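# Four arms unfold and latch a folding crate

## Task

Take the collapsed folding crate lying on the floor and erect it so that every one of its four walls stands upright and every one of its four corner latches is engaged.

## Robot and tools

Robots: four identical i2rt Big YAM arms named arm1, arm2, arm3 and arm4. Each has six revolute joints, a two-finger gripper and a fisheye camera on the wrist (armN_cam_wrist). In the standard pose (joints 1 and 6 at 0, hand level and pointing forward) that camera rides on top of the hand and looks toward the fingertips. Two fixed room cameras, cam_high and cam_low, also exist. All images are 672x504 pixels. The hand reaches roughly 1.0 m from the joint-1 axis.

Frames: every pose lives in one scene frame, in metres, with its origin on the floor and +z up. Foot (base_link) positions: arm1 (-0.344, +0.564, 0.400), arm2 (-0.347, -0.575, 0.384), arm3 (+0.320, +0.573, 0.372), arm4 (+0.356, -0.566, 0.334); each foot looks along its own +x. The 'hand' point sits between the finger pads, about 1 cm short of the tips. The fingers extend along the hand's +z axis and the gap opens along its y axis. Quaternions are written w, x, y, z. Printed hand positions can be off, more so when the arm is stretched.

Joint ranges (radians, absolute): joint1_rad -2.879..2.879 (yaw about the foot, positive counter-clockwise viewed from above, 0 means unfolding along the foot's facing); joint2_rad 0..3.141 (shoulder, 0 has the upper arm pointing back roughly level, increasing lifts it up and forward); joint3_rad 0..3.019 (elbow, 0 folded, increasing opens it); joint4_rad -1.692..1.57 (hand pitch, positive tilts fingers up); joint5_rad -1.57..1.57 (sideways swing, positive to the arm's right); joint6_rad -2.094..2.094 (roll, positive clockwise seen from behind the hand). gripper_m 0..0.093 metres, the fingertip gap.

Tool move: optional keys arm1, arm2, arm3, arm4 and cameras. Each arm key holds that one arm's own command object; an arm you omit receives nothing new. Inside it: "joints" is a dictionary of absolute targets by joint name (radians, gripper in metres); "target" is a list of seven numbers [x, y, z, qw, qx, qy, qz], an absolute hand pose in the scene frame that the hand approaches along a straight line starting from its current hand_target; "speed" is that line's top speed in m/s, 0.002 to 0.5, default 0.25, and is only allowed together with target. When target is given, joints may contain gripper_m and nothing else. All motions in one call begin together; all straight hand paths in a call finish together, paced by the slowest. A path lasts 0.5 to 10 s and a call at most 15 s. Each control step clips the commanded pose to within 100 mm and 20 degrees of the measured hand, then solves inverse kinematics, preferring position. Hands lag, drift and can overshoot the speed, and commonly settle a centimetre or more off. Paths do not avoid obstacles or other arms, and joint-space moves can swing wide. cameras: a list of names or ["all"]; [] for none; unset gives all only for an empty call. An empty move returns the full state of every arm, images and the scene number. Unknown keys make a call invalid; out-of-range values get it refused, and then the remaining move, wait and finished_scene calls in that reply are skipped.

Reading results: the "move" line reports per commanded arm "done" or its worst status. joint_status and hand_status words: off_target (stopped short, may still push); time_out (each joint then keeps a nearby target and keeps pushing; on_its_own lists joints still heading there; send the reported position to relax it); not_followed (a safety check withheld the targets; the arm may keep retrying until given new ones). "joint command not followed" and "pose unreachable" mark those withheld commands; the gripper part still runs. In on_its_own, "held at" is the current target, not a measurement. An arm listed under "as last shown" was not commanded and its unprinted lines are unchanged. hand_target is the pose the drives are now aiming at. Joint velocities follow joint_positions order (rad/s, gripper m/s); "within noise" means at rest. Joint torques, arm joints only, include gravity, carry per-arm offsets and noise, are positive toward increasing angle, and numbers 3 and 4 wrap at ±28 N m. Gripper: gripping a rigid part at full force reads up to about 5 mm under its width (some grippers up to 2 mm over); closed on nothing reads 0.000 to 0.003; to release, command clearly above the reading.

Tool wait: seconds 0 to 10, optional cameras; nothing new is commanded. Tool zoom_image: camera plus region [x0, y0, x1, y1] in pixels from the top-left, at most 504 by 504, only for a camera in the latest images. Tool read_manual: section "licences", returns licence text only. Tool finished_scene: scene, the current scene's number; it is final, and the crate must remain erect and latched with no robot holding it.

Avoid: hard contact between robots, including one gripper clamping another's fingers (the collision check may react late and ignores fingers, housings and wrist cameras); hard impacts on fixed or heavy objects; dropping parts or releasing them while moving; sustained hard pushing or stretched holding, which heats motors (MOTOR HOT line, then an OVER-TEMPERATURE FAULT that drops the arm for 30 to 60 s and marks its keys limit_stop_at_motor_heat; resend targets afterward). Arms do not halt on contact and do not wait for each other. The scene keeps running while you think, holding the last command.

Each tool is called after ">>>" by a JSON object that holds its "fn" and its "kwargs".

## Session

>>> {"fn": "move", "kwargs": {"arm1": {"target":[-0.28,0.05,0.5,0.236,0.667,0.667,-0.236]}, "arm2": {"target":[-0.25,-0.2,0.6,0,0.7071,-0.7071,0]}, "arm3": {"target":[0.1,0.15,0.45,0,1,0,0],"joints":{"gripper_m":0.06}}, "arm4": {"target":[0.22,-0.2,0.6,0,0.7071,-0.7071,0]}, "cameras": ["all"]}}

>>> {"fn": "zoom_image", "kwargs": {"camera": "cam_high", "region": [230, 230, 440, 420]}}

Scene clock: 6.17 s.
Joint torques (N m): arm1=[-1.14 -11.75 10.97 2.33 0.28 0.2] | arm2=[-0.79 -11.34 10.3 0.4 -0.13 -0.12] | arm3=[-1.38 -11.4 9.8 -0.18 0.07 0.14] | arm4=[1.14 -9.52 9.39 0.38 -0.14 0.28]
Motor temperatures (°C): arm1=[27 28 29 26 23 23 25] | arm2=[23 24 24 24 27 26 24] | arm3=[26 24 27 24 25 23 27] | arm4=[24 26 27 29 26 25 26]
Heat: arm1: hottest joint3_rad 29 °C; arm2: hottest joint5_rad 27 °C; arm3: hottest joint3_rad 27 °C; arm4: hottest joint4_rad 29 °C.
move: arm1 off_target; arm2 off_target; arm3 off_target; arm4 done
Joint velocities: within noise
arm1.joint_positions: joint1_rad=-0.016 joint2_rad=+1.464 joint3_rad=+0.804 joint4_rad=-0.308 joint5_rad=+0.080 joint6_rad=+0.114 gripper_m=+0.09396
arm1.joint_status: not commanded
arm1.hand: x=-0.2756 y=+0.0784 z=+0.4786 quat_wxyz=(-0.214, -0.663, -0.685, +0.213) (m; scene frame)
arm1.hand_target: x=-0.2768 y=+0.0550 z=+0.4971 quat_wxyz=(-0.233, -0.666, -0.671, +0.227) (m; scene frame)
arm1.hand_status: off_target (0.036 m and 4.2 deg from the pose sent, 0.637 m and 82.7 deg at the start)
arm2.joint_positions: joint1_rad=-0.101 joint2_rad=+1.361 joint3_rad=+1.176 joint4_rad=-1.447 joint5_rad=+0.002 joint6_rad=-0.246 gripper_m=+0.09396
arm2.joint_status: not commanded
arm2.hand: x=-0.2589 y=-0.2162 z=+0.5815 quat_wxyz=(+0.026, +0.710, -0.704, +0.017) (m; scene frame)
arm2.hand_target: x=-0.2526 y=-0.2011 z=+0.5986 quat_wxyz=(+0.004, +0.710, -0.704, +0.003) (m; scene frame)
arm2.hand_status: off_target (0.026 m and 3.6 deg from the pose sent, 0.592 m and 90.7 deg at the start)
arm3.joint_positions: joint1_rad=-0.256 joint2_rad=+1.674 joint3_rad=+1.180 joint4_rad=-1.107 joint5_rad=-0.004 joint6_rad=+1.087 gripper_m=+0.06013
arm3.joint_status: all done
arm3.hand: x=+0.1127 y=+0.1659 z=+0.4422 quat_wxyz=(+0.012, -1.000, -0.006, -0.010) (m; scene frame)
arm3.hand_target: x=+0.1008 y=+0.1533 z=+0.4480 quat_wxyz=(+0.005, -1.000, +0.004, -0.009) (m; scene frame)
arm3.hand_status: off_target (0.022 m and 2.0 deg from the pose sent, 0.690 m and 150.2 deg at the start)
arm4.joint_positions: joint1_rad=+0.148 joint2_rad=+1.349 joint3_rad=+1.359 joint4_rad=-1.583 joint5_rad=-0.003 joint6_rad=+0.340 gripper_m=+0.09395
arm4.joint_status: not commanded
arm4.hand: x=+0.2216 y=-0.2044 z=+0.6051 quat_wxyz=(+0.002, +0.713, -0.702, +0.001) (m; scene frame)
arm4.hand_target: x=+0.2233 y=-0.2012 z=+0.5984 quat_wxyz=(+0.005, +0.704, -0.710, +0.004) (m; scene frame)
arm4.hand_status: done (0.007 m and 0.9 deg from the pose sent, 0.493 m and 90.6 deg at the start)
pictures: arm1_cam_wrist, arm2_cam_wrist, arm3_cam_wrist, arm4_cam_wrist, cam_high, cam_low

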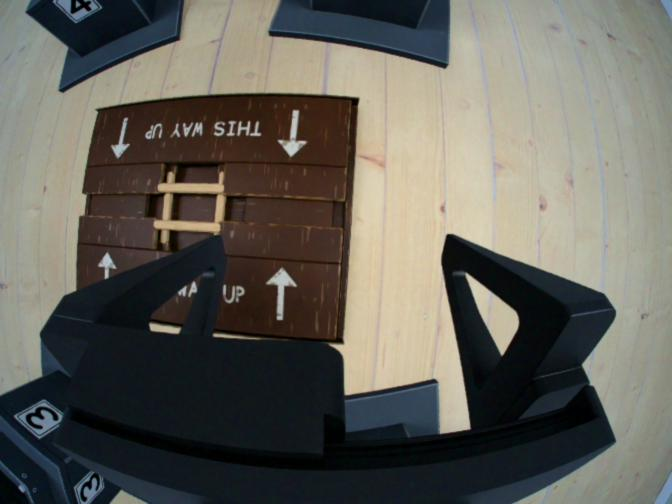

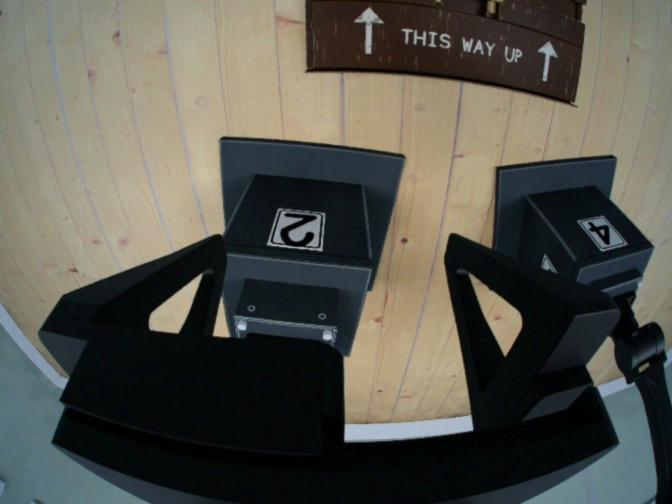

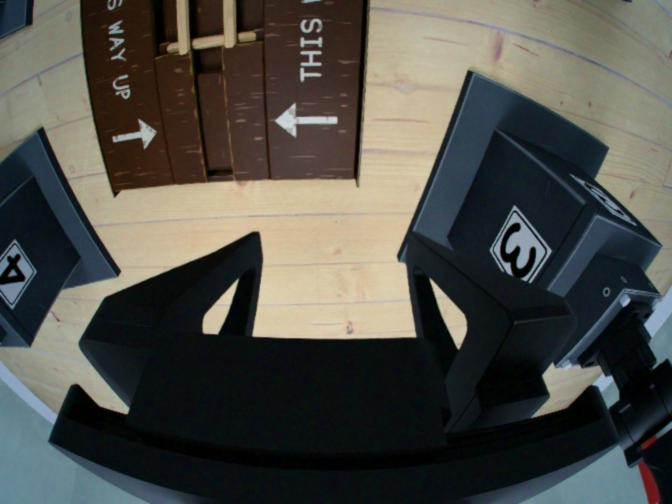

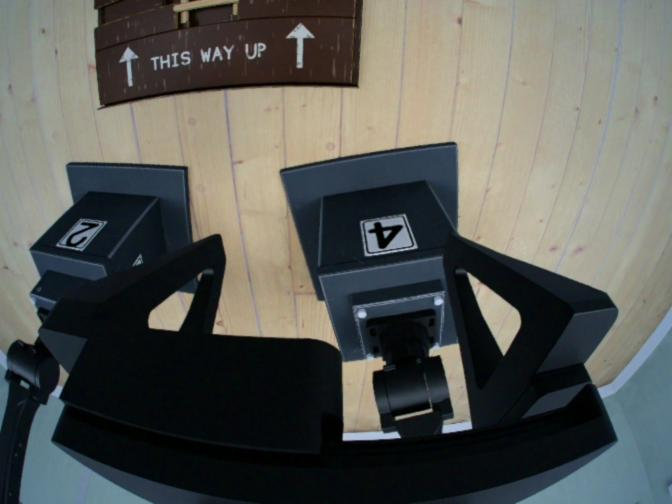

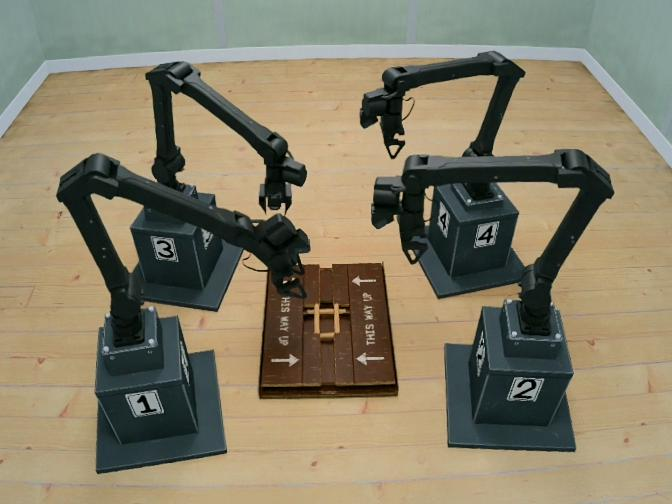

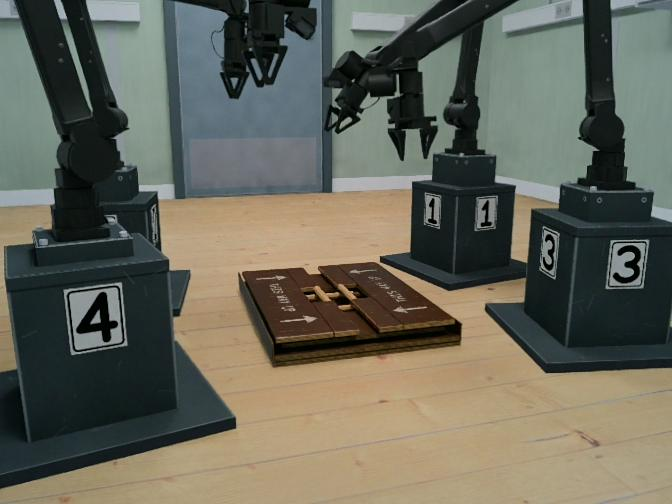

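Scaled by 2.400 from the camera's 672x504 image, which has a finer 960x720 frame.

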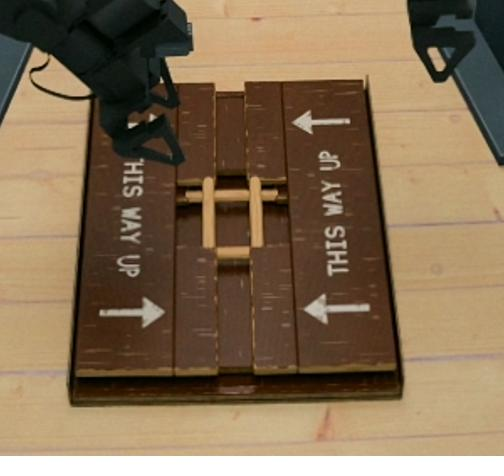

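>>> {"fn": "move", "kwargs": {"arm3": {"target":[-0.045,0.025,0.125,0,1,0,0]}, "cameras": ["arm3_cam_wrist"]}}

Scene clock: 12.87 s.
Joint torques (N m): arm1=[-1.61 -12.1 11.11 2.33 0.28 0.14] | arm2=[-0.85 -11.34 10.3 0.4 -0.14 -0.12] | arm3=[-0.85 -18.37 7.83 -0.05 0.32 -0.03] | arm4=[1.14 -9.35 9.36 0.38 -0.14 0.28]
Motor temperatures (°C): arm1=[27 28 30 26 23 23 25] | arm2=[23 24 25 24 27 26 24] | arm3=[26 25 28 23 25 23 27] | arm4=[24 26 27 29 26 25 26]
Heat: arm1: hottest joint3_rad 30 °C; arm2: hottest joint5_rad 27 °C; arm3: hottest joint3_rad 28 °C; arm4: hottest joint4_rad 29 °C.
move: arm3 off_target
Joint velocities: within noise
arm1, arm2, arm4: as last shown
arm3.joint_positions: joint1_rad=-0.362 joint2_rad=+2.567 joint3_rad=+1.791 joint4_rad=-0.787 joint5_rad=-0.003 joint6_rad=+0.990 gripper_m=+0.06013
arm3.joint_status: not commanded
arm3.hand: x=-0.0344 y=+0.0278 z=+0.1342 quat_wxyz=(-0.004, -1.000, -0.001, +0.000) (m; scene frame)
arm3.hand_target: x=-0.0438 y=+0.0276 z=+0.1244 quat_wxyz=(-0.002, -1.000, +0.000, +0.000) (m; scene frame)
arm3.hand_status: off_target (0.014 m and 0.5 deg from the pose sent, 0.381 m and 2.0 deg at the start)
pictures: arm3_cam_wrist

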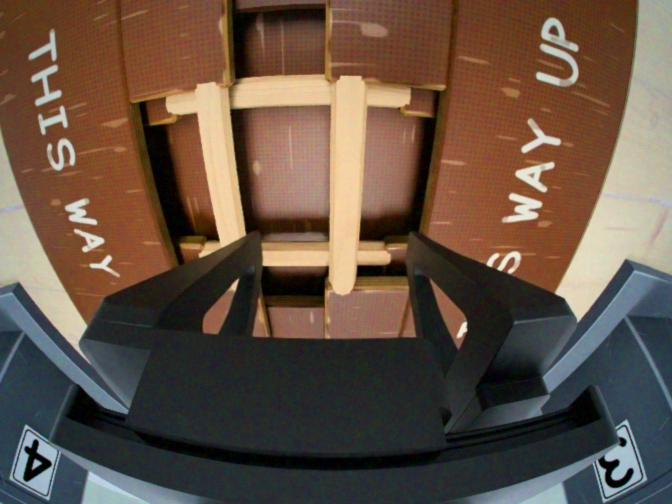

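>>> {"fn": "move", "kwargs": {"arm3": {"target":[-0.045,0.03,0.045,0,1,0,0],"speed":0.12}}}

>>> {"fn": "move", "kwargs": {"arm3": {"joints":{"gripper_m":0.01}}, "cameras": ["arm3_cam_wrist"]}}

>>> {"fn": "move", "kwargs": {"arm3": {"target":[-0.045,0.045,0.145,0.174,0.985,0,0],"speed":0.15}}}

>>> {"fn": "move", "kwargs": {"arm3": {"target":[-0.045,0.092,0.212,0.423,0.906,0,0],"speed":0.15}, "arm2": {"target":[0.0,-0.12,0.3,0,0,1,0],"joints":{"gripper_m":0.06}}}}

>>> {"fn": "move", "kwargs": {"arm3": {"target":[-0.045,0.155,0.247,0.574,0.819,0,0],"speed":0.15}}}

>>> {"fn": "move", "kwargs": {"arm3": {"target":[-0.045,0.205,0.255,0.67,0.742,0,0],"speed":0.15}, "arm2": {"target":[0.008,-0.03,0.13,0,0,1,0],"speed":0.25}, "cameras": ["arm2_cam_wrist","cam_low","cam_high"]}}

Scene clock: 19.07 s.
Joint torques (N m): arm1=[-0.85 -12.57 11.14 2.33 0.3 0.15] | arm2=[-0.79 -11.34 10.3 0.4 -0.13 -0.13] | arm3=[-1.79 -19.08 7.28 0.55 0.32 0.02] | arm4=[1.14 -9.35 9.35 0.38 -0.14 0.28]
Motor temperatures (°C): arm1=[27 28 31 26 23 23 25] | arm2=[23 24 25 24 27 26 24] | arm3=[26 26 28 23 25 23 27] | arm4=[24 26 28 29 26 25 26]
Heat: arm1: hottest joint3_rad 31 °C; arm2: hottest joint5_rad 27 °C; arm3: hottest joint3_rad 28 °C; arm4: hottest joint4_rad 29 °C.
move: arm3 off_target
Joint velocities: within noise
arm1, arm2, arm4: as last shown
arm3.joint_positions: joint1_rad=-0.362 joint2_rad=+2.730 joint3_rad=+1.885 joint4_rad=-0.736 joint5_rad=-0.001 joint6_rad=+0.989 gripper_m=+0.06013
arm3.joint_status: not commanded
arm3.hand: x=-0.0321 y=+0.0316 z=+0.0566 quat_wxyz=(+0.004, -1.000, -0.002, -0.005) (m; scene frame)
arm3.hand_target: x=-0.0441 y=+0.0309 z=+0.0457 quat_wxyz=(+0.000, -1.000, +0.001, +0.000) (m; scene frame)
arm3.hand_status: off_target (0.017 m and 0.8 deg from the pose sent, 0.090 m and 0.5 deg at the start)
pictures: none

Scene clock: 19.73 s.
Joint torques (N m): arm1=[-0.67 -12.34 11.11 2.15 0.29 0.18] | arm2=[-0.85 -11.4 10.3 0.4 -0.13 -0.13] | arm3=[-1.55 -18.61 7.34 0.8 0.21 0] | arm4=[1.14 -9.35 9.36 0.38 -0.14 0.28]
Motor temperatures (°C): arm1=[27 28 31 26 23 23 25] | arm2=[23 24 25 24 27 26 24] | arm3=[26 26 28 23 25 23 27] | arm4=[24 26 28 29 26 25 26]
Heat: arm1: hottest joint3_rad 31 °C; arm2: hottest joint5_rad 27 °C; arm3: hottest joint3_rad 28 °C; arm4: hottest joint4_rad 29 °C.
move: arm3 off_target
Joint velocities: within noise
arm1, arm2, arm4: as last shown
arm3.joint_positions: joint1_rad=-0.363 joint2_rad=+2.731 joint3_rad=+1.885 joint4_rad=-0.742 joint5_rad=+0.008 joint6_rad=+0.998 gripper_m=+0.01658
arm3.joint_status: gripper_m off_target (ended at +0.01661, target +0.01000)
arm3.hand: x=-0.0331 y=+0.0348 z=+0.0557 quat_wxyz=(+0.010, -1.000, +0.003, -0.003) (m; scene frame)
arm3.hand_target: x=-0.0446 y=+0.0317 z=+0.0452 quat_wxyz=(+0.001, -1.000, +0.005, +0.002) (m; scene frame)
arm3.hand_status: not commanded
pictures: arm3_cam_wrist

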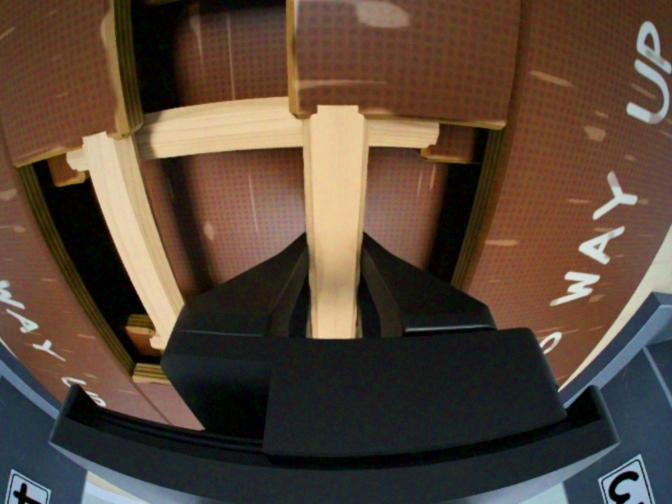

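Scene clock: 21.63 s.
Joint torques (N m): arm1=[-1.14 -12.34 11.08 2.4 0.29 0.16] | arm2=[-0.79 -11.34 10.3 0.43 -0.13 -0.13] | arm3=[-1.67 -22.83 2.92 0.68 -0.31 -0.11] | arm4=[1.14 -9.35 9.36 0.36 -0.14 0.28]
Motor temperatures (°C): arm1=[27 28 32 26 23 23 25] | arm2=[23 24 25 24 27 26 24] | arm3=[26 26 28 23 26 23 27] | arm4=[24 26 28 29 26 25 26]
Heat: arm1: hottest joint3_rad 32 °C; arm2: hottest joint5_rad 27 °C; arm3: hottest joint3_rad 28 °C; arm4: hottest joint4_rad 29 °C.
move: arm3 off_target
Joint velocities: within noise
arm1, arm2, arm4: as last shown
arm3.joint_positions: joint1_rad=-0.425 joint2_rad=+2.492 joint3_rad=+1.501 joint4_rad=-0.316 joint5_rad=-0.199 joint6_rad=+0.954 gripper_m=+0.01655
arm3.joint_status: not commanded
arm3.hand: x=-0.0326 y=+0.0419 z=+0.1204 quat_wxyz=(-0.164, -0.986, -0.001, -0.004) (m; scene frame)
arm3.hand_target: x=-0.0429 y=+0.0408 z=+0.1443 quat_wxyz=(-0.176, -0.984, -0.003, +0.002) (m; scene frame)
arm3.hand_status: off_target (0.028 m and 1.3 deg from the pose sent, 0.091 m and 21.2 deg at the start)
pictures: none

Scene clock: 25.73 s.
Joint torques (N m): arm1=[-1.14 -12.69 11.04 2.19 0.32 0.18] | arm2=[0.67 -20.19 7.97 0.49 0.07 0.05] | arm3=[-2.61 -18.26 2.06 2.14 -0.79 0.09] | arm4=[1.14 -9.35 9.36 0.36 -0.14 0.28]
Motor temperatures (°C): arm1=[27 28 32 26 23 23 25] | arm2=[23 25 26 24 27 26 24] | arm3=[26 26 28 23 26 23 27] | arm4=[24 26 28 29 26 25 26]
Heat: arm1: hottest joint3_rad 32 °C; arm2: hottest joint5_rad 27 °C; arm3: hottest joint3_rad 28 °C; arm4: hottest joint4_rad 29 °C.
move: arm2 off_target; arm3 off_target
Joint velocities: within noise
arm1, arm4: as last shown
arm2.joint_positions: joint1_rad=-0.514 joint2_rad=+2.128 joint3_rad=+1.381 joint4_rad=-0.866 joint5_rad=-0.015 joint6_rad=+0.904 gripper_m=+0.06014
arm2.joint_status: all done
arm2.hand: x=-0.0154 y=-0.1363 z=+0.2932 quat_wxyz=(+0.018, +0.008, -1.000, +0.012) (m; scene frame)
arm2.hand_target: x=-0.0020 y=-0.1230 z=+0.2991 quat_wxyz=(+0.007, +0.001, -1.000, -0.002) (m; scene frame)
arm2.hand_status: off_target (0.023 m and 2.7 deg from the pose sent, 0.394 m and 90.6 deg at the start)
arm3.joint_positions: joint1_rad=-0.566 joint2_rad=+2.323 joint3_rad=+1.099 joint4_rad=+0.309 joint5_rad=-0.570 joint6_rad=+0.963 gripper_m=+0.01654
arm3.joint_status: not commanded
arm3.hand: x=-0.0314 y=+0.0857 z=+0.1969 quat_wxyz=(-0.408, -0.913, -0.011, -0.008) (m; scene frame)
arm3.hand_target: x=-0.0424 y=+0.0905 z=+0.2107 quat_wxyz=(-0.421, -0.907, -0.001, -0.004) (m; scene frame)
arm3.hand_status: off_target (0.021 m and 2.5 deg from the pose sent, 0.105 m and 31.2 deg at the start)
pictures: none

Scene clock: 27.77 s.
Joint torques (N m): arm1=[-1.08 -12.22 11.04 2.29 0.26 0.16] | arm2=[-0.44 -20.19 7.95 0.5 0.07 0.06] | arm3=[-2.96 -14.92 1.77 3.36 -0.6 0.34] | arm4=[1.14 -9.35 9.35 0.38 -0.14 0.28]
Motor temperatures (°C): arm1=[27 28 33 26 23 23 25] | arm2=[23 25 26 24 27 26 24] | arm3=[26 26 28 24 26 23 27] | arm4=[24 26 28 29 26 25 26]
Heat: arm1: hottest joint3_rad 33 °C; arm2: hottest joint5_rad 27 °C; arm3: hottest joint3_rad 28 °C; arm4: hottest joint4_rad 29 °C.
move: arm3 off_target
Joint velocities: within noise
arm1, arm2, arm4: as last shown
arm2.hand_target: x=-0.0020 y=-0.1230 z=+0.2991 quat_wxyz=(+0.007, +0.002, -1.000, -0.002) (m; scene frame)
arm3.joint_positions: joint1_rad=-0.715 joint2_rad=+2.343 joint3_rad=+0.900 joint4_rad=+0.841 joint5_rad=-0.867 joint6_rad=+1.076 gripper_m=+0.01653
arm3.joint_status: not commanded
arm3.hand: x=-0.0309 y=+0.1465 z=+0.2401 quat_wxyz=(-0.563, -0.827, -0.016, -0.006) (m; scene frame)
arm3.hand_target: x=-0.0454 y=+0.1537 z=+0.2475 quat_wxyz=(-0.574, -0.819, -0.002, +0.000) (m; scene frame)
arm3.hand_status: off_target (0.018 m and 2.5 deg from the pose sent, 0.087 m and 22.0 deg at the start)
pictures: none

Scene clock: 29.60 s.
Joint torques (N m): arm1=[-0.79 -12.16 11.18 2.28 0.23 0.19] | arm2=[0.62 -24.59 7.39 -0.08 0.21 0.06] | arm3=[-3.43 -14.21 1.03 3.02 -0.04 0.48] | arm4=[1.14 -9.35 9.36 0.38 -0.14 0.28]
Motor temperatures (°C): arm1=[27 28 33 26 23 23 25] | arm2=[23 25 26 24 27 26 24] | arm3=[26 26 28 24 26 23 28] | arm4=[24 26 28 29 26 25 26]
Heat: arm1: hottest joint3_rad 33 °C; arm2: hottest joint5_rad 27 °C; arm3: hottest joint3_rad 28 °C; arm4: hottest joint4_rad 29 °C.
move: arm2 off_target; arm3 off_target
Joint velocities: within noise
arm1, arm4: as last shown
arm2.joint_positions: joint1_rad=-0.440 joint2_rad=+2.598 joint3_rad=+1.772 joint4_rad=-0.765 joint5_rad=-0.001 joint6_rad=+0.987 gripper_m=+0.06014
arm2.joint_status: not commanded
arm2.hand: x=+0.0003 y=-0.0425 z=+0.1244 quat_wxyz=(+0.005, +0.004, -1.000, +0.008) (m; scene frame)
arm2.hand_target: x=+0.0068 y=-0.0310 z=+0.1292 quat_wxyz=(-0.001, +0.000, -1.000, +0.001) (m; scene frame)
arm2.hand_status: off_target (0.016 m and 1.1 deg from the pose sent, 0.196 m and 2.7 deg at the start)
arm3.joint_positions: joint1_rad=-0.828 joint2_rad=+2.501 joint3_rad=+0.861 joint4_rad=+1.398 joint5_rad=-1.066 joint6_rad=+1.337 gripper_m=+0.01655
arm3.joint_status: not commanded
arm3.hand: x=-0.0294 y=+0.1941 z=+0.2537 quat_wxyz=(-0.665, -0.747, -0.020, -0.006) (m; scene frame)
arm3.hand_target: x=-0.0452 y=+0.2040 z=+0.2559 quat_wxyz=(-0.671, -0.742, +0.001, +0.000) (m; scene frame)
arm3.hand_status: off_target (0.019 m and 2.5 deg from the pose sent, 0.062 m and 15.8 deg at the start)
pictures: arm2_cam_wrist, cam_high, cam_low

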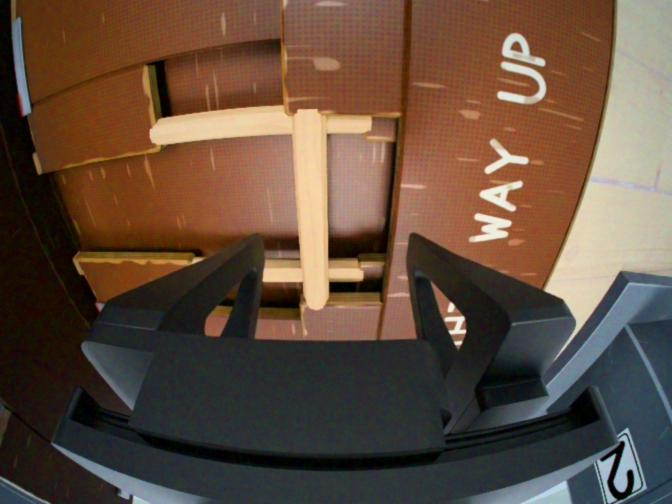

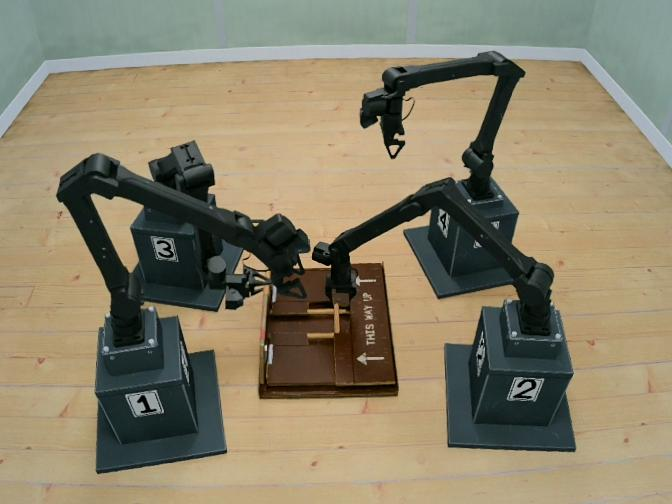

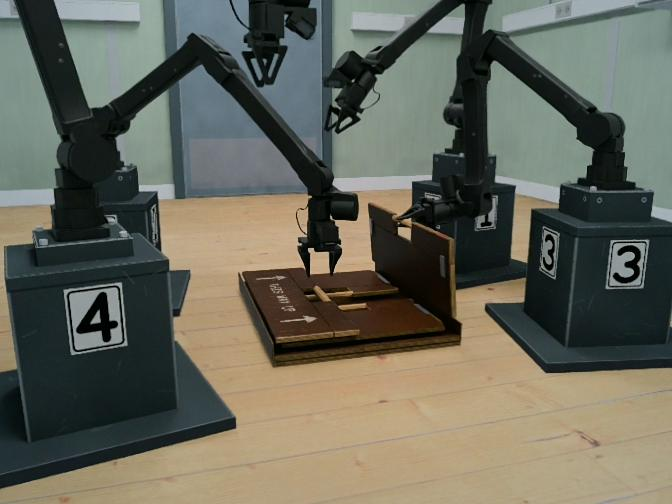

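>>> {"fn": "move", "kwargs": {"arm2": {"target":[0.008,-0.019,0.065,0,0,1,0],"speed":0.12}}}

>>> {"fn": "move", "kwargs": {"arm2": {"joints":{"gripper_m":0.01}}, "cameras": ["arm2_cam_wrist"]}}

>>> {"fn": "move", "kwargs": {"arm2": {"target":[0.01,-0.042,0.15,0,0,0.976,0.216],"speed":0.15}}}

>>> {"fn": "move", "kwargs": {"arm2": {"target":[0.01,-0.09,0.21,0,0,0.906,0.423],"speed":0.15}}}

>>> {"fn": "move", "kwargs": {"arm2": {"target":[0.01,-0.146,0.24,0,0,0.819,0.574],"speed":0.15}, "arm1": {"target":[-0.07,0.06,0.33,0,0.7071,0.7071,0],"joints":{"gripper_m":0.06}}}}

>>> {"fn": "move", "kwargs": {"arm2": {"target":[0.01,-0.2,0.249,0,0,0.731,0.682],"speed":0.15}}}

>>> {"fn": "move", "kwargs": {"arm1": {"target":[-0.074,-0.03,0.11,0,0.7071,0.7071,0]}, "cameras": ["arm1_cam_wrist","cam_low","cam_high"]}}

Scene clock: 33.80 s.
Joint torques (N m): arm1=[-1.14 -13.04 11.02 2.28 0.27 0.19] | arm2=[1.08 -25.52 7.25 0.35 0.15 0.07] | arm3=[-3.6 -14.62 0.81 3.1 -0.04 0.46] | arm4=[1.14 -9.35 9.36 0.38 -0.14 0.28]
Motor temperatures (°C): arm1=[27 28 33 26 23 23 25] | arm2=[23 25 26 24 27 26 24] | arm3=[26 27 28 24 26 23 28] | arm4=[24 26 28 29 26 25 26]
Heat: arm1: hottest joint3_rad 33 °C; arm2: hottest joint5_rad 27 °C; arm3: hottest joint3_rad 28 °C; arm4: hottest joint4_rad 29 °C.
move: arm2 off_target
Joint velocities: within noise
arm1.joint_positions: joint1_rad=-0.016 joint2_rad=+1.464 joint3_rad=+0.804 joint4_rad=-0.308 joint5_rad=+0.080 joint6_rad=+0.114 gripper_m=+0.09396
arm1.joint_status: not commanded
arm1.hand: x=-0.2756 y=+0.0784 z=+0.4786 quat_wxyz=(-0.214, -0.663, -0.685, +0.213) (m; scene frame)
arm1.hand_target: x=-0.2768 y=+0.0550 z=+0.4971 quat_wxyz=(-0.233, -0.666, -0.671, +0.227) (m; scene frame)
arm1.hand_status: not commanded
arm2.joint_positions: joint1_rad=-0.434 joint2_rad=+2.754 joint3_rad=+1.904 joint4_rad=-0.752 joint5_rad=-0.002 joint6_rad=+0.995 gripper_m=+0.06012
arm2.joint_status: not commanded
arm2.hand: x=+0.0007 y=-0.0343 z=+0.0605 quat_wxyz=(+0.009, +0.003, -1.000, +0.012) (m; scene frame)
arm2.hand_target: x=+0.0059 y=-0.0176 z=+0.0662 quat_wxyz=(+0.000, +0.002, -1.000, -0.001) (m; scene frame)
arm2.hand_status: off_target (0.018 m and 1.8 deg from the pose sent, 0.064 m and 1.1 deg at the start)
arm3: as last shown
arm4.joint_positions: joint1_rad=+0.148 joint2_rad=+1.349 joint3_rad=+1.359 joint4_rad=-1.583 joint5_rad=-0.003 joint6_rad=+0.340 gripper_m=+0.09395
arm4.joint_status: not commanded
arm4.hand: x=+0.2216 y=-0.2044 z=+0.6051 quat_wxyz=(+0.002, +0.713, -0.702, +0.001) (m; scene frame)
arm4.hand_target: x=+0.2233 y=-0.2012 z=+0.5984 quat_wxyz=(+0.005, +0.704, -0.710, +0.004) (m; scene frame)
arm4.hand_status: not commanded
pictures: none

Scene clock: 34.50 s.
Joint torques (N m): arm1=[-1.14 -12.98 10.99 2.32 0.31 0.19] | arm2=[0.09 -25.35 6.86 0.25 0.16 0.06] | arm3=[-3.72 -14.21 0.83 3.04 -0.04 0.45] | arm4=[1.14 -9.35 9.35 0.38 -0.14 0.28]
Motor temperatures (°C): arm1=[27 28 34 26 23 23 25] | arm2=[23 25 26 24 27 26 24] | arm3=[26 27 28 24 26 23 28] | arm4=[24 26 28 29 26 25 26]
Heat: arm1: hottest joint3_rad 34 °C; arm2: hottest joint5_rad 27 °C; arm3: hottest joint3_rad 28 °C; arm4: hottest joint4_rad 29 °C.
move: arm2 off_target
Joint velocities: within noise
arm1, arm3, arm4: as last shown
arm2.joint_positions: joint1_rad=-0.430 joint2_rad=+2.756 joint3_rad=+1.910 joint4_rad=-0.742 joint5_rad=-0.002 joint6_rad=+0.998 gripper_m=+0.01645
arm2.joint_status: gripper_m off_target (ended at +0.01648, target +0.01000)
arm2.hand: x=+0.0010 y=-0.0282 z=+0.0610 quat_wxyz=(+0.005, +0.004, -1.000, +0.006) (m; scene frame)
arm2.hand_target: x=+0.0070 y=-0.0168 z=+0.0656 quat_wxyz=(-0.002, +0.001, -1.000, -0.003) (m; scene frame)
arm2.hand_status: not commanded
pictures: arm2_cam_wrist

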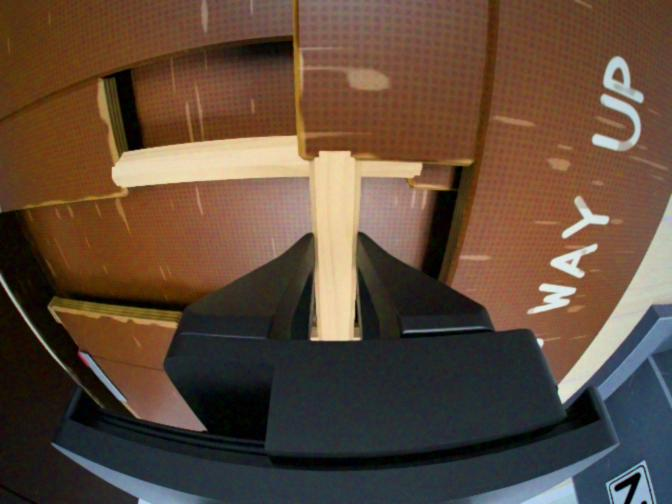

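Scene clock: 36.63 s.
Joint torques (N m): arm1=[-0.91 -12.81 11.06 2.24 0.3 0.22] | arm2=[-1.38 -27.22 2.95 0.36 -0.3 -0.13] | arm3=[-3.49 -13.68 1.03 3.17 -0.03 0.46] | arm4=[1.14 -9.35 9.36 0.38 -0.14 0.28]
Motor temperatures (°C): arm1=[27 28 34 26 23 23 25] | arm2=[23 26 26 24 27 26 25] | arm3=[26 27 28 24 26 23 28] | arm4=[24 26 28 29 26 25 26]
Heat: arm1: hottest joint3_rad 34 °C; arm2: hottest joint5_rad 27 °C; arm3: hottest joint3_rad 28 °C; arm4: hottest joint4_rad 29 °C.
move: arm2 off_target
Joint velocities: within noise
arm1, arm3, arm4: as last shown
arm2.joint_positions: joint1_rad=-0.506 joint2_rad=+2.504 joint3_rad=+1.450 joint4_rad=-0.182 joint5_rad=-0.249 joint6_rad=+0.967 gripper_m=+0.01643
arm2.joint_status: not commanded
arm2.hand: x=+0.0003 y=-0.0410 z=+0.1247 quat_wxyz=(+0.003, +0.002, -0.978, -0.206) (m; scene frame)
arm2.hand_target: x=+0.0107 y=-0.0409 z=+0.1496 quat_wxyz=(-0.003, -0.001, -0.977, -0.215) (m; scene frame)
arm2.hand_status: off_target (0.027 m and 1.2 deg from the pose sent, 0.090 m and 25.6 deg at the start)
pictures: none

Scene clock: 38.83 s.
Joint torques (N m): arm1=[-1.2 -12.4 11.14 2.41 0.32 0.17] | arm2=[-1.67 -23.3 1.92 1.16 -0.58 0.01] | arm3=[-3.14 -14.56 0.85 3.19 -0.07 0.43] | arm4=[1.14 -9.35 9.35 0.38 -0.14 0.28]
Motor temperatures (°C): arm1=[27 28 34 26 23 23 25] | arm2=[23 26 26 24 27 26 25] | arm3=[26 27 28 24 26 23 28] | arm4=[24 26 28 29 26 25 26]
Heat: arm1: hottest joint3_rad 34 °C; arm2: hottest joint5_rad 27 °C; arm3: hottest joint3_rad 28 °C; arm4: hottest joint4_rad 29 °C.
move: arm2 off_target
Joint velocities: within noise
arm1, arm3, arm4: as last shown
arm2.joint_positions: joint1_rad=-0.635 joint2_rad=+2.375 joint3_rad=+1.108 joint4_rad=+0.366 joint5_rad=-0.568 joint6_rad=+0.992 gripper_m=+0.01644
arm2.joint_status: not commanded
arm2.hand: x=+0.0002 y=-0.0849 z=+0.1912 quat_wxyz=(+0.009, +0.005, -0.911, -0.412) (m; scene frame)
arm2.hand_target: x=+0.0089 y=-0.0894 z=+0.2086 quat_wxyz=(+0.004, -0.003, -0.907, -0.421) (m; scene frame)
arm2.hand_status: off_target (0.022 m and 1.8 deg from the pose sent, 0.099 m and 26.3 deg at the start)
pictures: none

Scene clock: 41.10 s.
Joint torques (N m): arm1=[0.91 -21.13 9.21 0.23 0.11 0.15] | arm2=[-1.73 -19.55 1.65 2.43 -0.75 0.04] | arm3=[-3.49 -13.98 0.91 3.07 -0.02 0.43] | arm4=[1.08 -9.35 9.36 0.36 -0.14 0.29]
Motor temperatures (°C): arm1=[27 29 34 26 23 23 25] | arm2=[23 26 26 24 27 26 25] | arm3=[26 27 27 24 26 23 28] | arm4=[24 26 28 29 26 25 26]
Heat: arm1: hottest joint3_rad 34 °C; arm2: hottest joint5_rad 27 °C; arm3: hottest gripper 28 °C; arm4: hottest joint4_rad 29 °C.
move: arm1 off_target; arm2 off_target
Joint velocities: within noise
arm1.joint_positions: joint1_rad=+0.310 joint2_rad=+2.097 joint3_rad=+1.387 joint4_rad=-0.879 joint5_rad=-0.003 joint6_rad=+0.486 gripper_m=+0.06007
arm1.joint_status: all done
arm1.hand: x=-0.0805 y=+0.0749 z=+0.3280 quat_wxyz=(+0.009, -0.704, -0.710, +0.000) (m; scene frame)
arm1.hand_target: x=-0.0716 y=+0.0625 z=+0.3311 quat_wxyz=(+0.000, -0.707, -0.707, +0.002) (m; scene frame)
arm1.hand_status: off_target (0.018 m and 1.1 deg from the pose sent, 0.254 m and 35.2 deg at the start)
arm2.joint_positions: joint1_rad=-0.773 joint2_rad=+2.421 joint3_rad=+0.930 joint4_rad=+0.907 joint5_rad=-0.842 joint6_rad=+1.131 gripper_m=+0.01625
arm2.joint_status: not commanded
arm2.hand: x=+0.0005 y=-0.1412 z=+0.2283 quat_wxyz=(+0.010, +0.001, -0.827, -0.563) (m; scene frame)
arm2.hand_target: x=+0.0101 y=-0.1450 z=+0.2397 quat_wxyz=(+0.002, -0.001, -0.819, -0.574) (m; scene frame)
arm2.hand_status: off_target (0.016 m and 2.0 deg from the pose sent, 0.079 m and 21.4 deg at the start)
arm3, arm4: as last shown
pictures: none

Scene clock: 43.07 s.
Joint torques (N m): arm1=[0.38 -20.42 9.07 0.17 0.11 0.15] | arm2=[-2.14 -18.2 0.75 2.52 -0.28 0.04] | arm3=[-3.14 -14.15 1.14 3.19 -0.01 0.42] | arm4=[1.14 -9.35 9.36 0.38 -0.14 0.28]
Motor temperatures (°C): arm1=[27 29 34 26 23 23 25] | arm2=[23 26 26 24 27 26 25] | arm3=[26 27 27 24 26 23 28] | arm4=[24 26 28 29 26 25 26]
Heat: arm1: hottest joint3_rad 34 °C; arm2: hottest joint5_rad 27 °C; arm3: hottest gripper 28 °C; arm4: hottest joint4_rad 29 °C.
move: arm2 off_target
Joint velocities: within noise
arm1, arm3, arm4: as last shown
arm2.joint_positions: joint1_rad=-0.895 joint2_rad=+2.610 joint3_rad=+0.918 joint4_rad=+1.519 joint5_rad=-1.046 joint6_rad=+1.438 gripper_m=+0.01622
arm2.joint_status: not commanded
arm2.hand: x=+0.0013 y=-0.1915 z=+0.2414 quat_wxyz=(+0.013, +0.002, -0.737, -0.676) (m; scene frame)
arm2.hand_target: x=+0.0114 y=-0.1981 z=+0.2500 quat_wxyz=(-0.001, +0.001, -0.730, -0.683) (m; scene frame)
arm2.hand_status: off_target (0.014 m and 1.7 deg from the pose sent, 0.063 m and 17.6 deg at the start; a joint's target at an end of its range on 14 of 59 steps)
pictures: none

Scene clock: 45.07 s.
Joint torques (N m): arm1=[-0.91 -26.52 8.18 0.17 0.08 -0.04] | arm2=[-2.14 -18.26 0.75 2.52 -0.28 0.04] | arm3=[-3.55 -13.92 0.87 3.15 -0.01 0.46] | arm4=[1.08 -9.35 9.36 0.38 -0.14 0.28]
Motor temperatures (°C): arm1=[27 29 34 26 23 23 25] | arm2=[23 26 26 24 27 26 25] | arm3=[26 27 27 24 26 23 28] | arm4=[24 26 28 29 26 25 26]
Heat: arm1: hottest joint3_rad 34 °C; arm2: hottest joint5_rad 27 °C; arm3: hottest gripper 28 °C; arm4: hottest joint4_rad 29 °C.
move: arm1 off_target
Joint velocities: within noise
arm1.joint_positions: joint1_rad=+0.252 joint2_rad=+2.668 joint3_rad=+1.822 joint4_rad=-0.738 joint5_rad=-0.007 joint6_rad=+0.440 gripper_m=+0.06007
arm1.joint_status: not commanded
arm1.hand: x=-0.0743 y=-0.0169 z=+0.1107 quat_wxyz=(+0.005, -0.708, -0.706, -0.001) (m; scene frame)
arm1.hand_target: x=-0.0743 y=-0.0284 z=+0.1100 quat_wxyz=(-0.001, -0.707, -0.707, +0.000) (m; scene frame)
arm1.hand_status: off_target (0.013 m and 0.6 deg from the pose sent, 0.242 m and 1.1 deg at the start)
arm2, arm3, arm4: as last shown
pictures: arm1_cam_wrist, cam_high, cam_low

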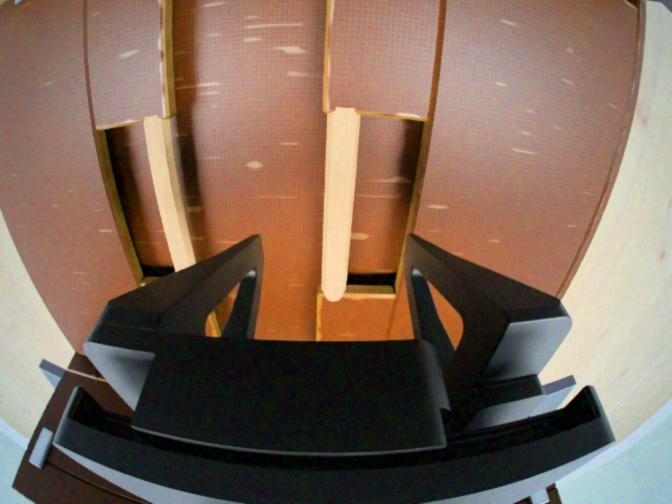

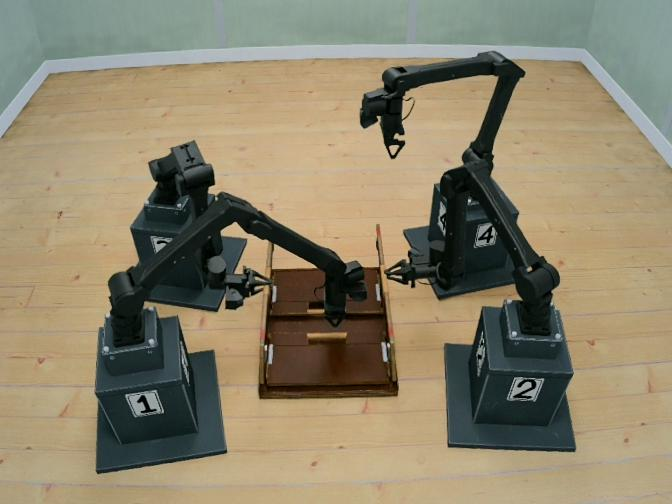

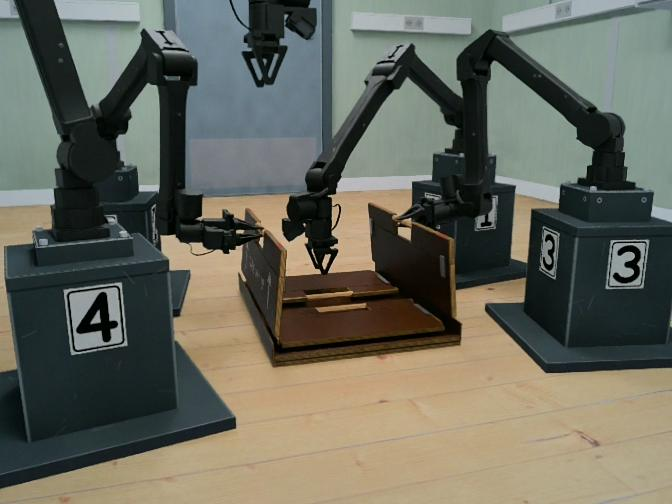

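>>> {"fn": "move", "kwargs": {"arm1": {"target":[-0.075,-0.03,0.026,0,0.7071,0.7071,0],"speed":0.12}, "arm2": {"target":[0.01,-0.224,0.25,0,0,0.725,0.689],"speed":0.1}, "arm3": {"target":[-0.045,0.23,0.256,0.693,0.721,0,0],"speed":0.1}}}

>>> {"fn": "move", "kwargs": {"arm1": {"joints":{"gripper_m":0.008}}, "cameras": ["arm1_cam_wrist"]}}

>>> {"fn": "move", "kwargs": {"arm1": {"target":[-0.089,-0.028,0.13,0.131,0.695,0.695,0.131],"speed":0.12}}}

>>> {"fn": "move", "kwargs": {"arm1": {"target":[-0.153,-0.028,0.212,0.254,0.660,0.660,0.254],"speed":0.15}, "cameras": ["cam_low"]}}

>>> {"fn": "move", "kwargs": {"arm1": {"target":[-0.222,-0.028,0.243,0.354,0.612,0.612,0.354],"speed":0.12}}}

>>> {"fn": "move", "kwargs": {"arm1": {"target":[-0.283,-0.028,0.247,0.380,0.596,0.596,0.380],"speed":0.1}}}

>>> {"fn": "move", "kwargs": {"arm1": {"target":[-0.325,-0.028,0.245,0.380,0.596,0.596,0.380],"speed":0.1}, "cameras": ["cam_low","cam_high"]}}

>>> {"fn": "zoom_image", "kwargs": {"camera": "cam_high", "region": [240, 300, 410, 410]}}

Scene clock: 49.57 s.
Joint torques (N m): arm1=[-0.97 -25.64 7.77 0.77 0.17 -0.02] | arm2=[-2.55 -18.49 0.09 1.89 -0.11 -0.15] | arm3=[-4.78 -13.8 0.29 3.18 -0.19 0.41] | arm4=[1.14 -9.35 9.36 0.36 -0.14 0.28]
Motor temperatures (°C): arm1=[27 30 34 26 23 23 25] | arm2=[23 26 25 25 27 26 25] | arm3=[26 27 27 24 26 23 28] | arm4=[24 27 29 29 26 25 26]
Heat: arm1: hottest joint3_rad 34 °C; arm2: hottest joint5_rad 27 °C; arm3: hottest gripper 28 °C; arm4: hottest joint3_rad 29 °C.
move: arm1 off_target; arm2 off_target; arm3 off_target
Joint velocities: within noise
arm1.joint_positions: joint1_rad=+0.252 joint2_rad=+2.858 joint3_rad=+1.968 joint4_rad=-0.706 joint5_rad=-0.007 joint6_rad=+0.440 gripper_m=+0.06007
arm1.joint_status: not commanded
arm1.hand: x=-0.0754 y=-0.0161 z=+0.0282 quat_wxyz=(+0.010, -0.708, -0.706, -0.004) (m; scene frame)
arm1.hand_target: x=-0.0756 y=-0.0286 z=+0.0258 quat_wxyz=(+0.000, -0.707, -0.707, +0.000) (m; scene frame)
arm1.hand_status: off_target (0.014 m and 1.3 deg from the pose sent, 0.086 m and 0.6 deg at the start)
arm2.joint_positions: joint1_rad=-0.945 joint2_rad=+2.610 joint3_rad=+0.895 joint4_rad=+1.536 joint5_rad=-1.110 joint6_rad=+1.433 gripper_m=+0.01547
arm2.joint_status: not commanded
arm2.hand: x=+0.0014 y=-0.2136 z=+0.2434 quat_wxyz=(+0.019, +0.005, -0.734, -0.678) (m; scene frame)
arm2.hand_target: x=+0.0120 y=-0.2231 z=+0.2506 quat_wxyz=(+0.003, +0.002, -0.731, -0.682) (m; scene frame)
arm2.hand_status: off_target (0.015 m and 2.8 deg from the pose sent, 0.035 m and 2.5 deg at the start; a joint's target at an end of its range on 48 of 49 steps)
arm3.joint_positions: joint1_rad=-0.871 joint2_rad=+2.552 joint3_rad=+0.864 joint4_rad=+1.551 joint5_rad=-1.127 joint6_rad=+1.423 gripper_m=+0.01656
arm3.joint_status: not commanded
arm3.hand: x=-0.0289 y=+0.2126 z=+0.2555 quat_wxyz=(-0.686, -0.727, -0.024, -0.008) (m; scene frame)
arm3.hand_target: x=-0.0458 y=+0.2288 z=+0.2568 quat_wxyz=(-0.691, -0.723, -0.002, +0.000) (m; scene frame)
arm3.hand_status: off_target (0.024 m and 3.1 deg from the pose sent, 0.039 m and 5.0 deg at the start; a joint's target at an end of its range on 28 of 49 steps)
arm4: as last shown
pictures: none

Scene clock: 50.40 s.
Joint torques (N m): arm1=[-0.79 -26.17 7.84 0.68 -0.06 -0.07] | arm2=[-2.55 -18.37 0.1 1.89 -0.11 -0.16] | arm3=[-4.48 -13.57 0.29 3.1 -0.19 0.39] | arm4=[1.14 -9.35 9.36 0.38 -0.14 0.28]
Motor temperatures (°C): arm1=[27 30 34 26 23 23 25] | arm2=[23 26 25 25 27 26 25] | arm3=[26 27 27 24 26 23 28] | arm4=[24 27 29 29 26 25 26]
Heat: arm1: hottest joint3_rad 34 °C; arm2: hottest joint5_rad 27 °C; arm3: hottest gripper 28 °C; arm4: hottest joint3_rad 29 °C.
move: arm1 off_target
Joint velocities: within noise
arm1.joint_positions: joint1_rad=+0.249 joint2_rad=+2.858 joint3_rad=+1.968 joint4_rad=-0.710 joint5_rad=+0.005 joint6_rad=+0.454 gripper_m=+0.01708
arm1.joint_status: gripper_m off_target (ended at +0.01712, target +0.00800)
arm1.hand: x=-0.0796 y=-0.0168 z=+0.0283 quat_wxyz=(+0.015, -0.714, -0.700, +0.002) (m; scene frame)
arm1.hand_target: x=-0.0785 y=-0.0296 z=+0.0258 quat_wxyz=(+0.002, -0.711, -0.703, +0.004) (m; scene frame)
arm1.hand_status: not commanded
arm2, arm3: as last shown
arm4.joint_positions: joint1_rad=+0.148 joint2_rad=+1.349 joint3_rad=+1.359 joint4_rad=-1.583 joint5_rad=-0.003 joint6_rad=+0.340 gripper_m=+0.09395
arm4.joint_status: not commanded
arm4.hand: x=+0.2216 y=-0.2044 z=+0.6051 quat_wxyz=(+0.002, +0.713, -0.702, +0.001) (m; scene frame)
arm4.hand_target: x=+0.2233 y=-0.2012 z=+0.5984 quat_wxyz=(+0.005, +0.704, -0.710, +0.004) (m; scene frame)
arm4.hand_status: not commanded
pictures: arm1_cam_wrist

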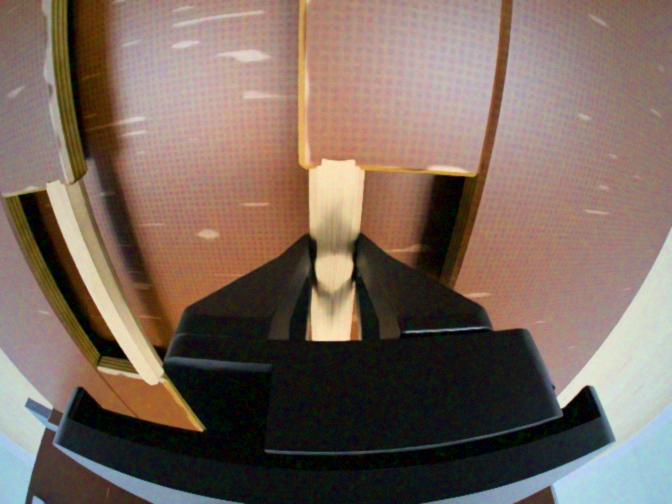

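Scene clock: 52.63 s.
Joint torques (N m): arm1=[-1.03 -29.8 4.64 1.03 -0.63 -0.16] | arm2=[-2.61 -18.37 0.09 1.89 -0.11 -0.15] | arm3=[-4.95 -13.8 0.24 3.08 -0.2 0.4] | arm4=[1.14 -9.35 9.36 0.38 -0.14 0.28]
Motor temperatures (°C): arm1=[27 30 33 26 23 23 25] | arm2=[23 26 25 25 27 26 25] | arm3=[26 27 27 24 26 23 28] | arm4=[24 27 29 29 26 25 26]
Heat: arm1: hottest joint3_rad 33 °C; arm2: hottest joint5_rad 27 °C; arm3: hottest gripper 28 °C; arm4: hottest joint3_rad 29 °C.
move: arm1 off_target
Joint velocities: within noise
arm1.joint_positions: joint1_rad=+0.132 joint2_rad=+2.640 joint3_rad=+1.694 joint4_rad=-0.542 joint5_rad=-0.349 joint6_rad=+0.362 gripper_m=+0.01705
arm1.joint_status: not commanded
arm1.hand: x=-0.0934 y=-0.0168 z=+0.1081 quat_wxyz=(-0.112, -0.706, -0.686, -0.135) (m; scene frame)
arm1.hand_target: x=-0.0917 y=-0.0305 z=+0.1291 quat_wxyz=(-0.131, -0.697, -0.692, -0.132) (m; scene frame)
arm1.hand_status: off_target (0.025 m and 2.8 deg from the pose sent, 0.103 m and 22.7 deg at the start)
arm2, arm3, arm4: as last shown
pictures: none

Scene clock: 54.50 s.
Joint torques (N m): arm1=[-0.67 -29.63 4.63 -0.23 -0.62 -0.26] | arm2=[-2.55 -18.43 0.1 1.88 -0.11 -0.15] | arm3=[-4.42 -13.68 0.29 3.29 -0.18 0.4] | arm4=[1.14 -9.35 9.37 0.38 -0.14 0.28]
Motor temperatures (°C): arm1=[27 30 33 26 23 23 25] | arm2=[23 26 25 25 27 26 25] | arm3=[26 27 27 24 26 23 28] | arm4=[24 27 29 29 26 25 26]
Heat: arm1: hottest joint3_rad 33 °C; arm2: hottest joint5_rad 27 °C; arm3: hottest gripper 28 °C; arm4: hottest joint3_rad 29 °C.
move: arm1 off_target
Joint velocities: within noise
arm1.joint_positions: joint1_rad=-0.038 joint2_rad=+2.510 joint3_rad=+1.542 joint4_rad=-0.512 joint5_rad=-0.730 joint6_rad=+0.203 gripper_m=+0.01706
arm1.joint_status: not commanded
arm1.hand: x=-0.1429 y=-0.0158 z=+0.1839 quat_wxyz=(-0.239, -0.667, -0.654, -0.264) (m; scene frame)
arm1.hand_target: x=-0.1458 y=-0.0276 z=+0.2111 quat_wxyz=(-0.255, -0.656, -0.663, -0.255) (m; scene frame)
arm1.hand_status: off_target (0.032 m and 2.3 deg from the pose sent, 0.120 m and 22.1 deg at the start)
arm2, arm3, arm4: as last shown
pictures: cam_low

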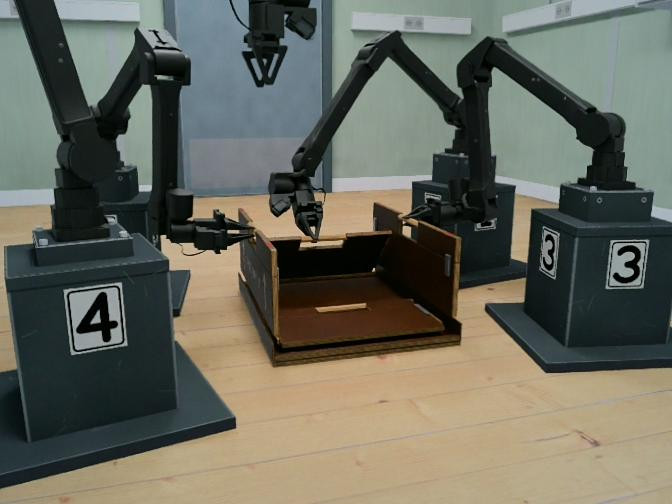

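Scene clock: 56.67 s.
Joint torques (N m): arm1=[-1.67 -26.11 6.79 -0.76 -0.74 -0.22] | arm2=[-2.55 -18.37 0.08 1.87 -0.11 -0.15] | arm3=[-4.13 -14.15 0.35 3.12 -0.19 0.4] | arm4=[1.14 -9.35 9.36 0.38 -0.14 0.29]
Motor temperatures (°C): arm1=[27 30 33 26 23 23 25] | arm2=[23 26 25 25 27 26 25] | arm3=[26 27 27 24 26 23 28] | arm4=[24 27 29 29 26 25 26]
Heat: arm1: hottest joint3_rad 33 °C; arm2: hottest joint5_rad 27 °C; arm3: hottest gripper 28 °C; arm4: hottest joint3_rad 29 °C.
move: arm1 off_target
Joint velocities: within noise
arm1.joint_positions: joint1_rad=-0.214 joint2_rad=+2.511 joint3_rad=+1.560 joint4_rad=-0.719 joint5_rad=-1.049 joint6_rad=-0.067 gripper_m=+0.01711
arm1.joint_status: not commanded
arm1.hand: x=-0.2117 y=-0.0143 z=+0.2304 quat_wxyz=(-0.341, -0.618, -0.607, -0.365) (m; scene frame)
arm1.hand_target: x=-0.2201 y=-0.0288 z=+0.2435 quat_wxyz=(-0.354, -0.611, -0.612, -0.355) (m; scene frame)
arm1.hand_status: off_target (0.021 m and 2.1 deg from the pose sent, 0.099 m and 18.6 deg at the start)
arm2, arm3, arm4: as last shown
pictures: none

Scene clock: 58.27 s.
Joint torques (N m): arm1=[-3.9 -25.23 7.35 -1.02 -0.11 -0.26] | arm2=[-2.55 -18.43 0.09 1.89 -0.11 -0.15] | arm3=[-4.07 -13.51 0.27 3.03 -0.2 0.38] | arm4=[1.14 -9.35 9.36 0.36 -0.14 0.28]
Motor temperatures (°C): arm1=[27 30 33 26 23 23 25] | arm2=[23 26 25 25 27 26 25] | arm3=[26 27 27 24 26 23 28] | arm4=[24 27 29 29 26 25 26]
Heat: arm1: hottest joint3_rad 33 °C; arm2: hottest joint5_rad 27 °C; arm3: hottest gripper 28 °C; arm4: hottest joint3_rad 29 °C.
move: arm1 off_target
Joint velocities: within noise
arm1.joint_positions: joint1_rad=-0.302 joint2_rad=+2.567 joint3_rad=+1.666 joint4_rad=-1.019 joint5_rad=-1.124 joint6_rad=-0.333 gripper_m=+0.01690
arm1.joint_status: not commanded
arm1.hand: x=-0.2553 y=-0.0138 z=+0.2427 quat_wxyz=(-0.366, -0.595, -0.594, -0.400) (m; scene frame)
arm1.hand_target: x=-0.2822 y=-0.0273 z=+0.2473 quat_wxyz=(-0.380, -0.596, -0.596, -0.380) (m; scene frame)
arm1.hand_status: off_target (0.031 m and 2.8 deg from the pose sent, 0.074 m and 5.6 deg at the start)
arm2, arm3, arm4: as last shown
pictures: none

Scene clock: 59.63 s.
Joint torques (N m): arm1=[-3.9 -25.52 7.99 -0.43 0.49 -0.19] | arm2=[-2.55 -18.37 0.1 1.87 -0.11 -0.15] | arm3=[-4.78 -13.57 0.21 3.07 -0.22 0.4] | arm4=[1.14 -9.35 9.35 0.38 -0.14 0.29]
Motor temperatures (°C): arm1=[27 31 33 26 23 23 25] | arm2=[23 26 25 25 27 26 25] | arm3=[26 27 27 24 26 23 28] | arm4=[24 27 29 29 26 25 26]
Heat: arm1: hottest joint3_rad 33 °C; arm2: hottest joint5_rad 27 °C; arm3: hottest gripper 28 °C; arm4: hottest joint3_rad 29 °C.
move: arm1 off_target
Joint velocities: within noise
arm1.joint_positions: joint1_rad=-0.372 joint2_rad=+2.600 joint3_rad=+1.730 joint4_rad=-1.190 joint5_rad=-1.116 joint6_rad=-0.480 gripper_m=+0.01667
arm1.joint_status: not commanded
arm1.hand: x=-0.2957 y=-0.0128 z=+0.2458 quat_wxyz=(-0.373, -0.594, -0.586, -0.406) (m; scene frame)
arm1.hand_target: x=-0.3240 y=-0.0272 z=+0.2463 quat_wxyz=(-0.383, -0.596, -0.593, -0.381) (m; scene frame)
arm1.hand_status: off_target (0.033 m and 3.3 deg from the pose sent, 0.071 m and 2.8 deg at the start)
arm2, arm3, arm4: as last shown
pictures: cam_high, cam_low

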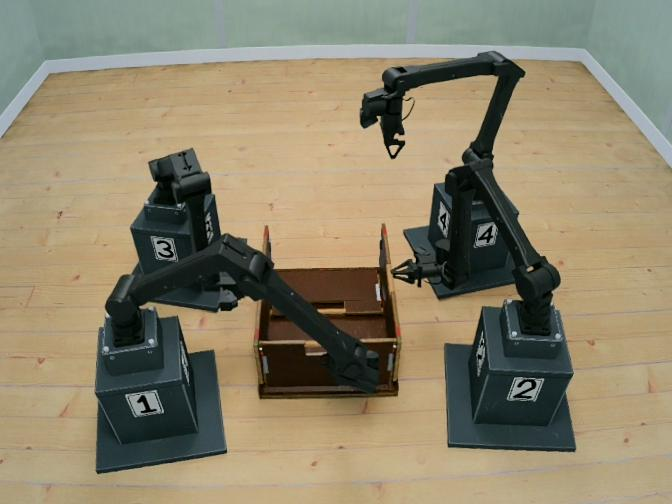

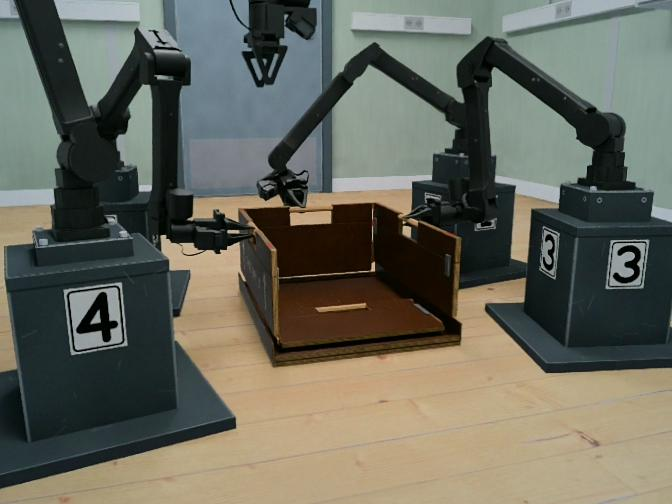

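Scaled by 2.965 from the camera's 672x504 image, which has a finer 960x720 frame.

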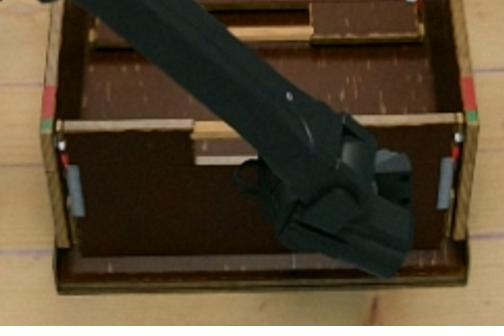

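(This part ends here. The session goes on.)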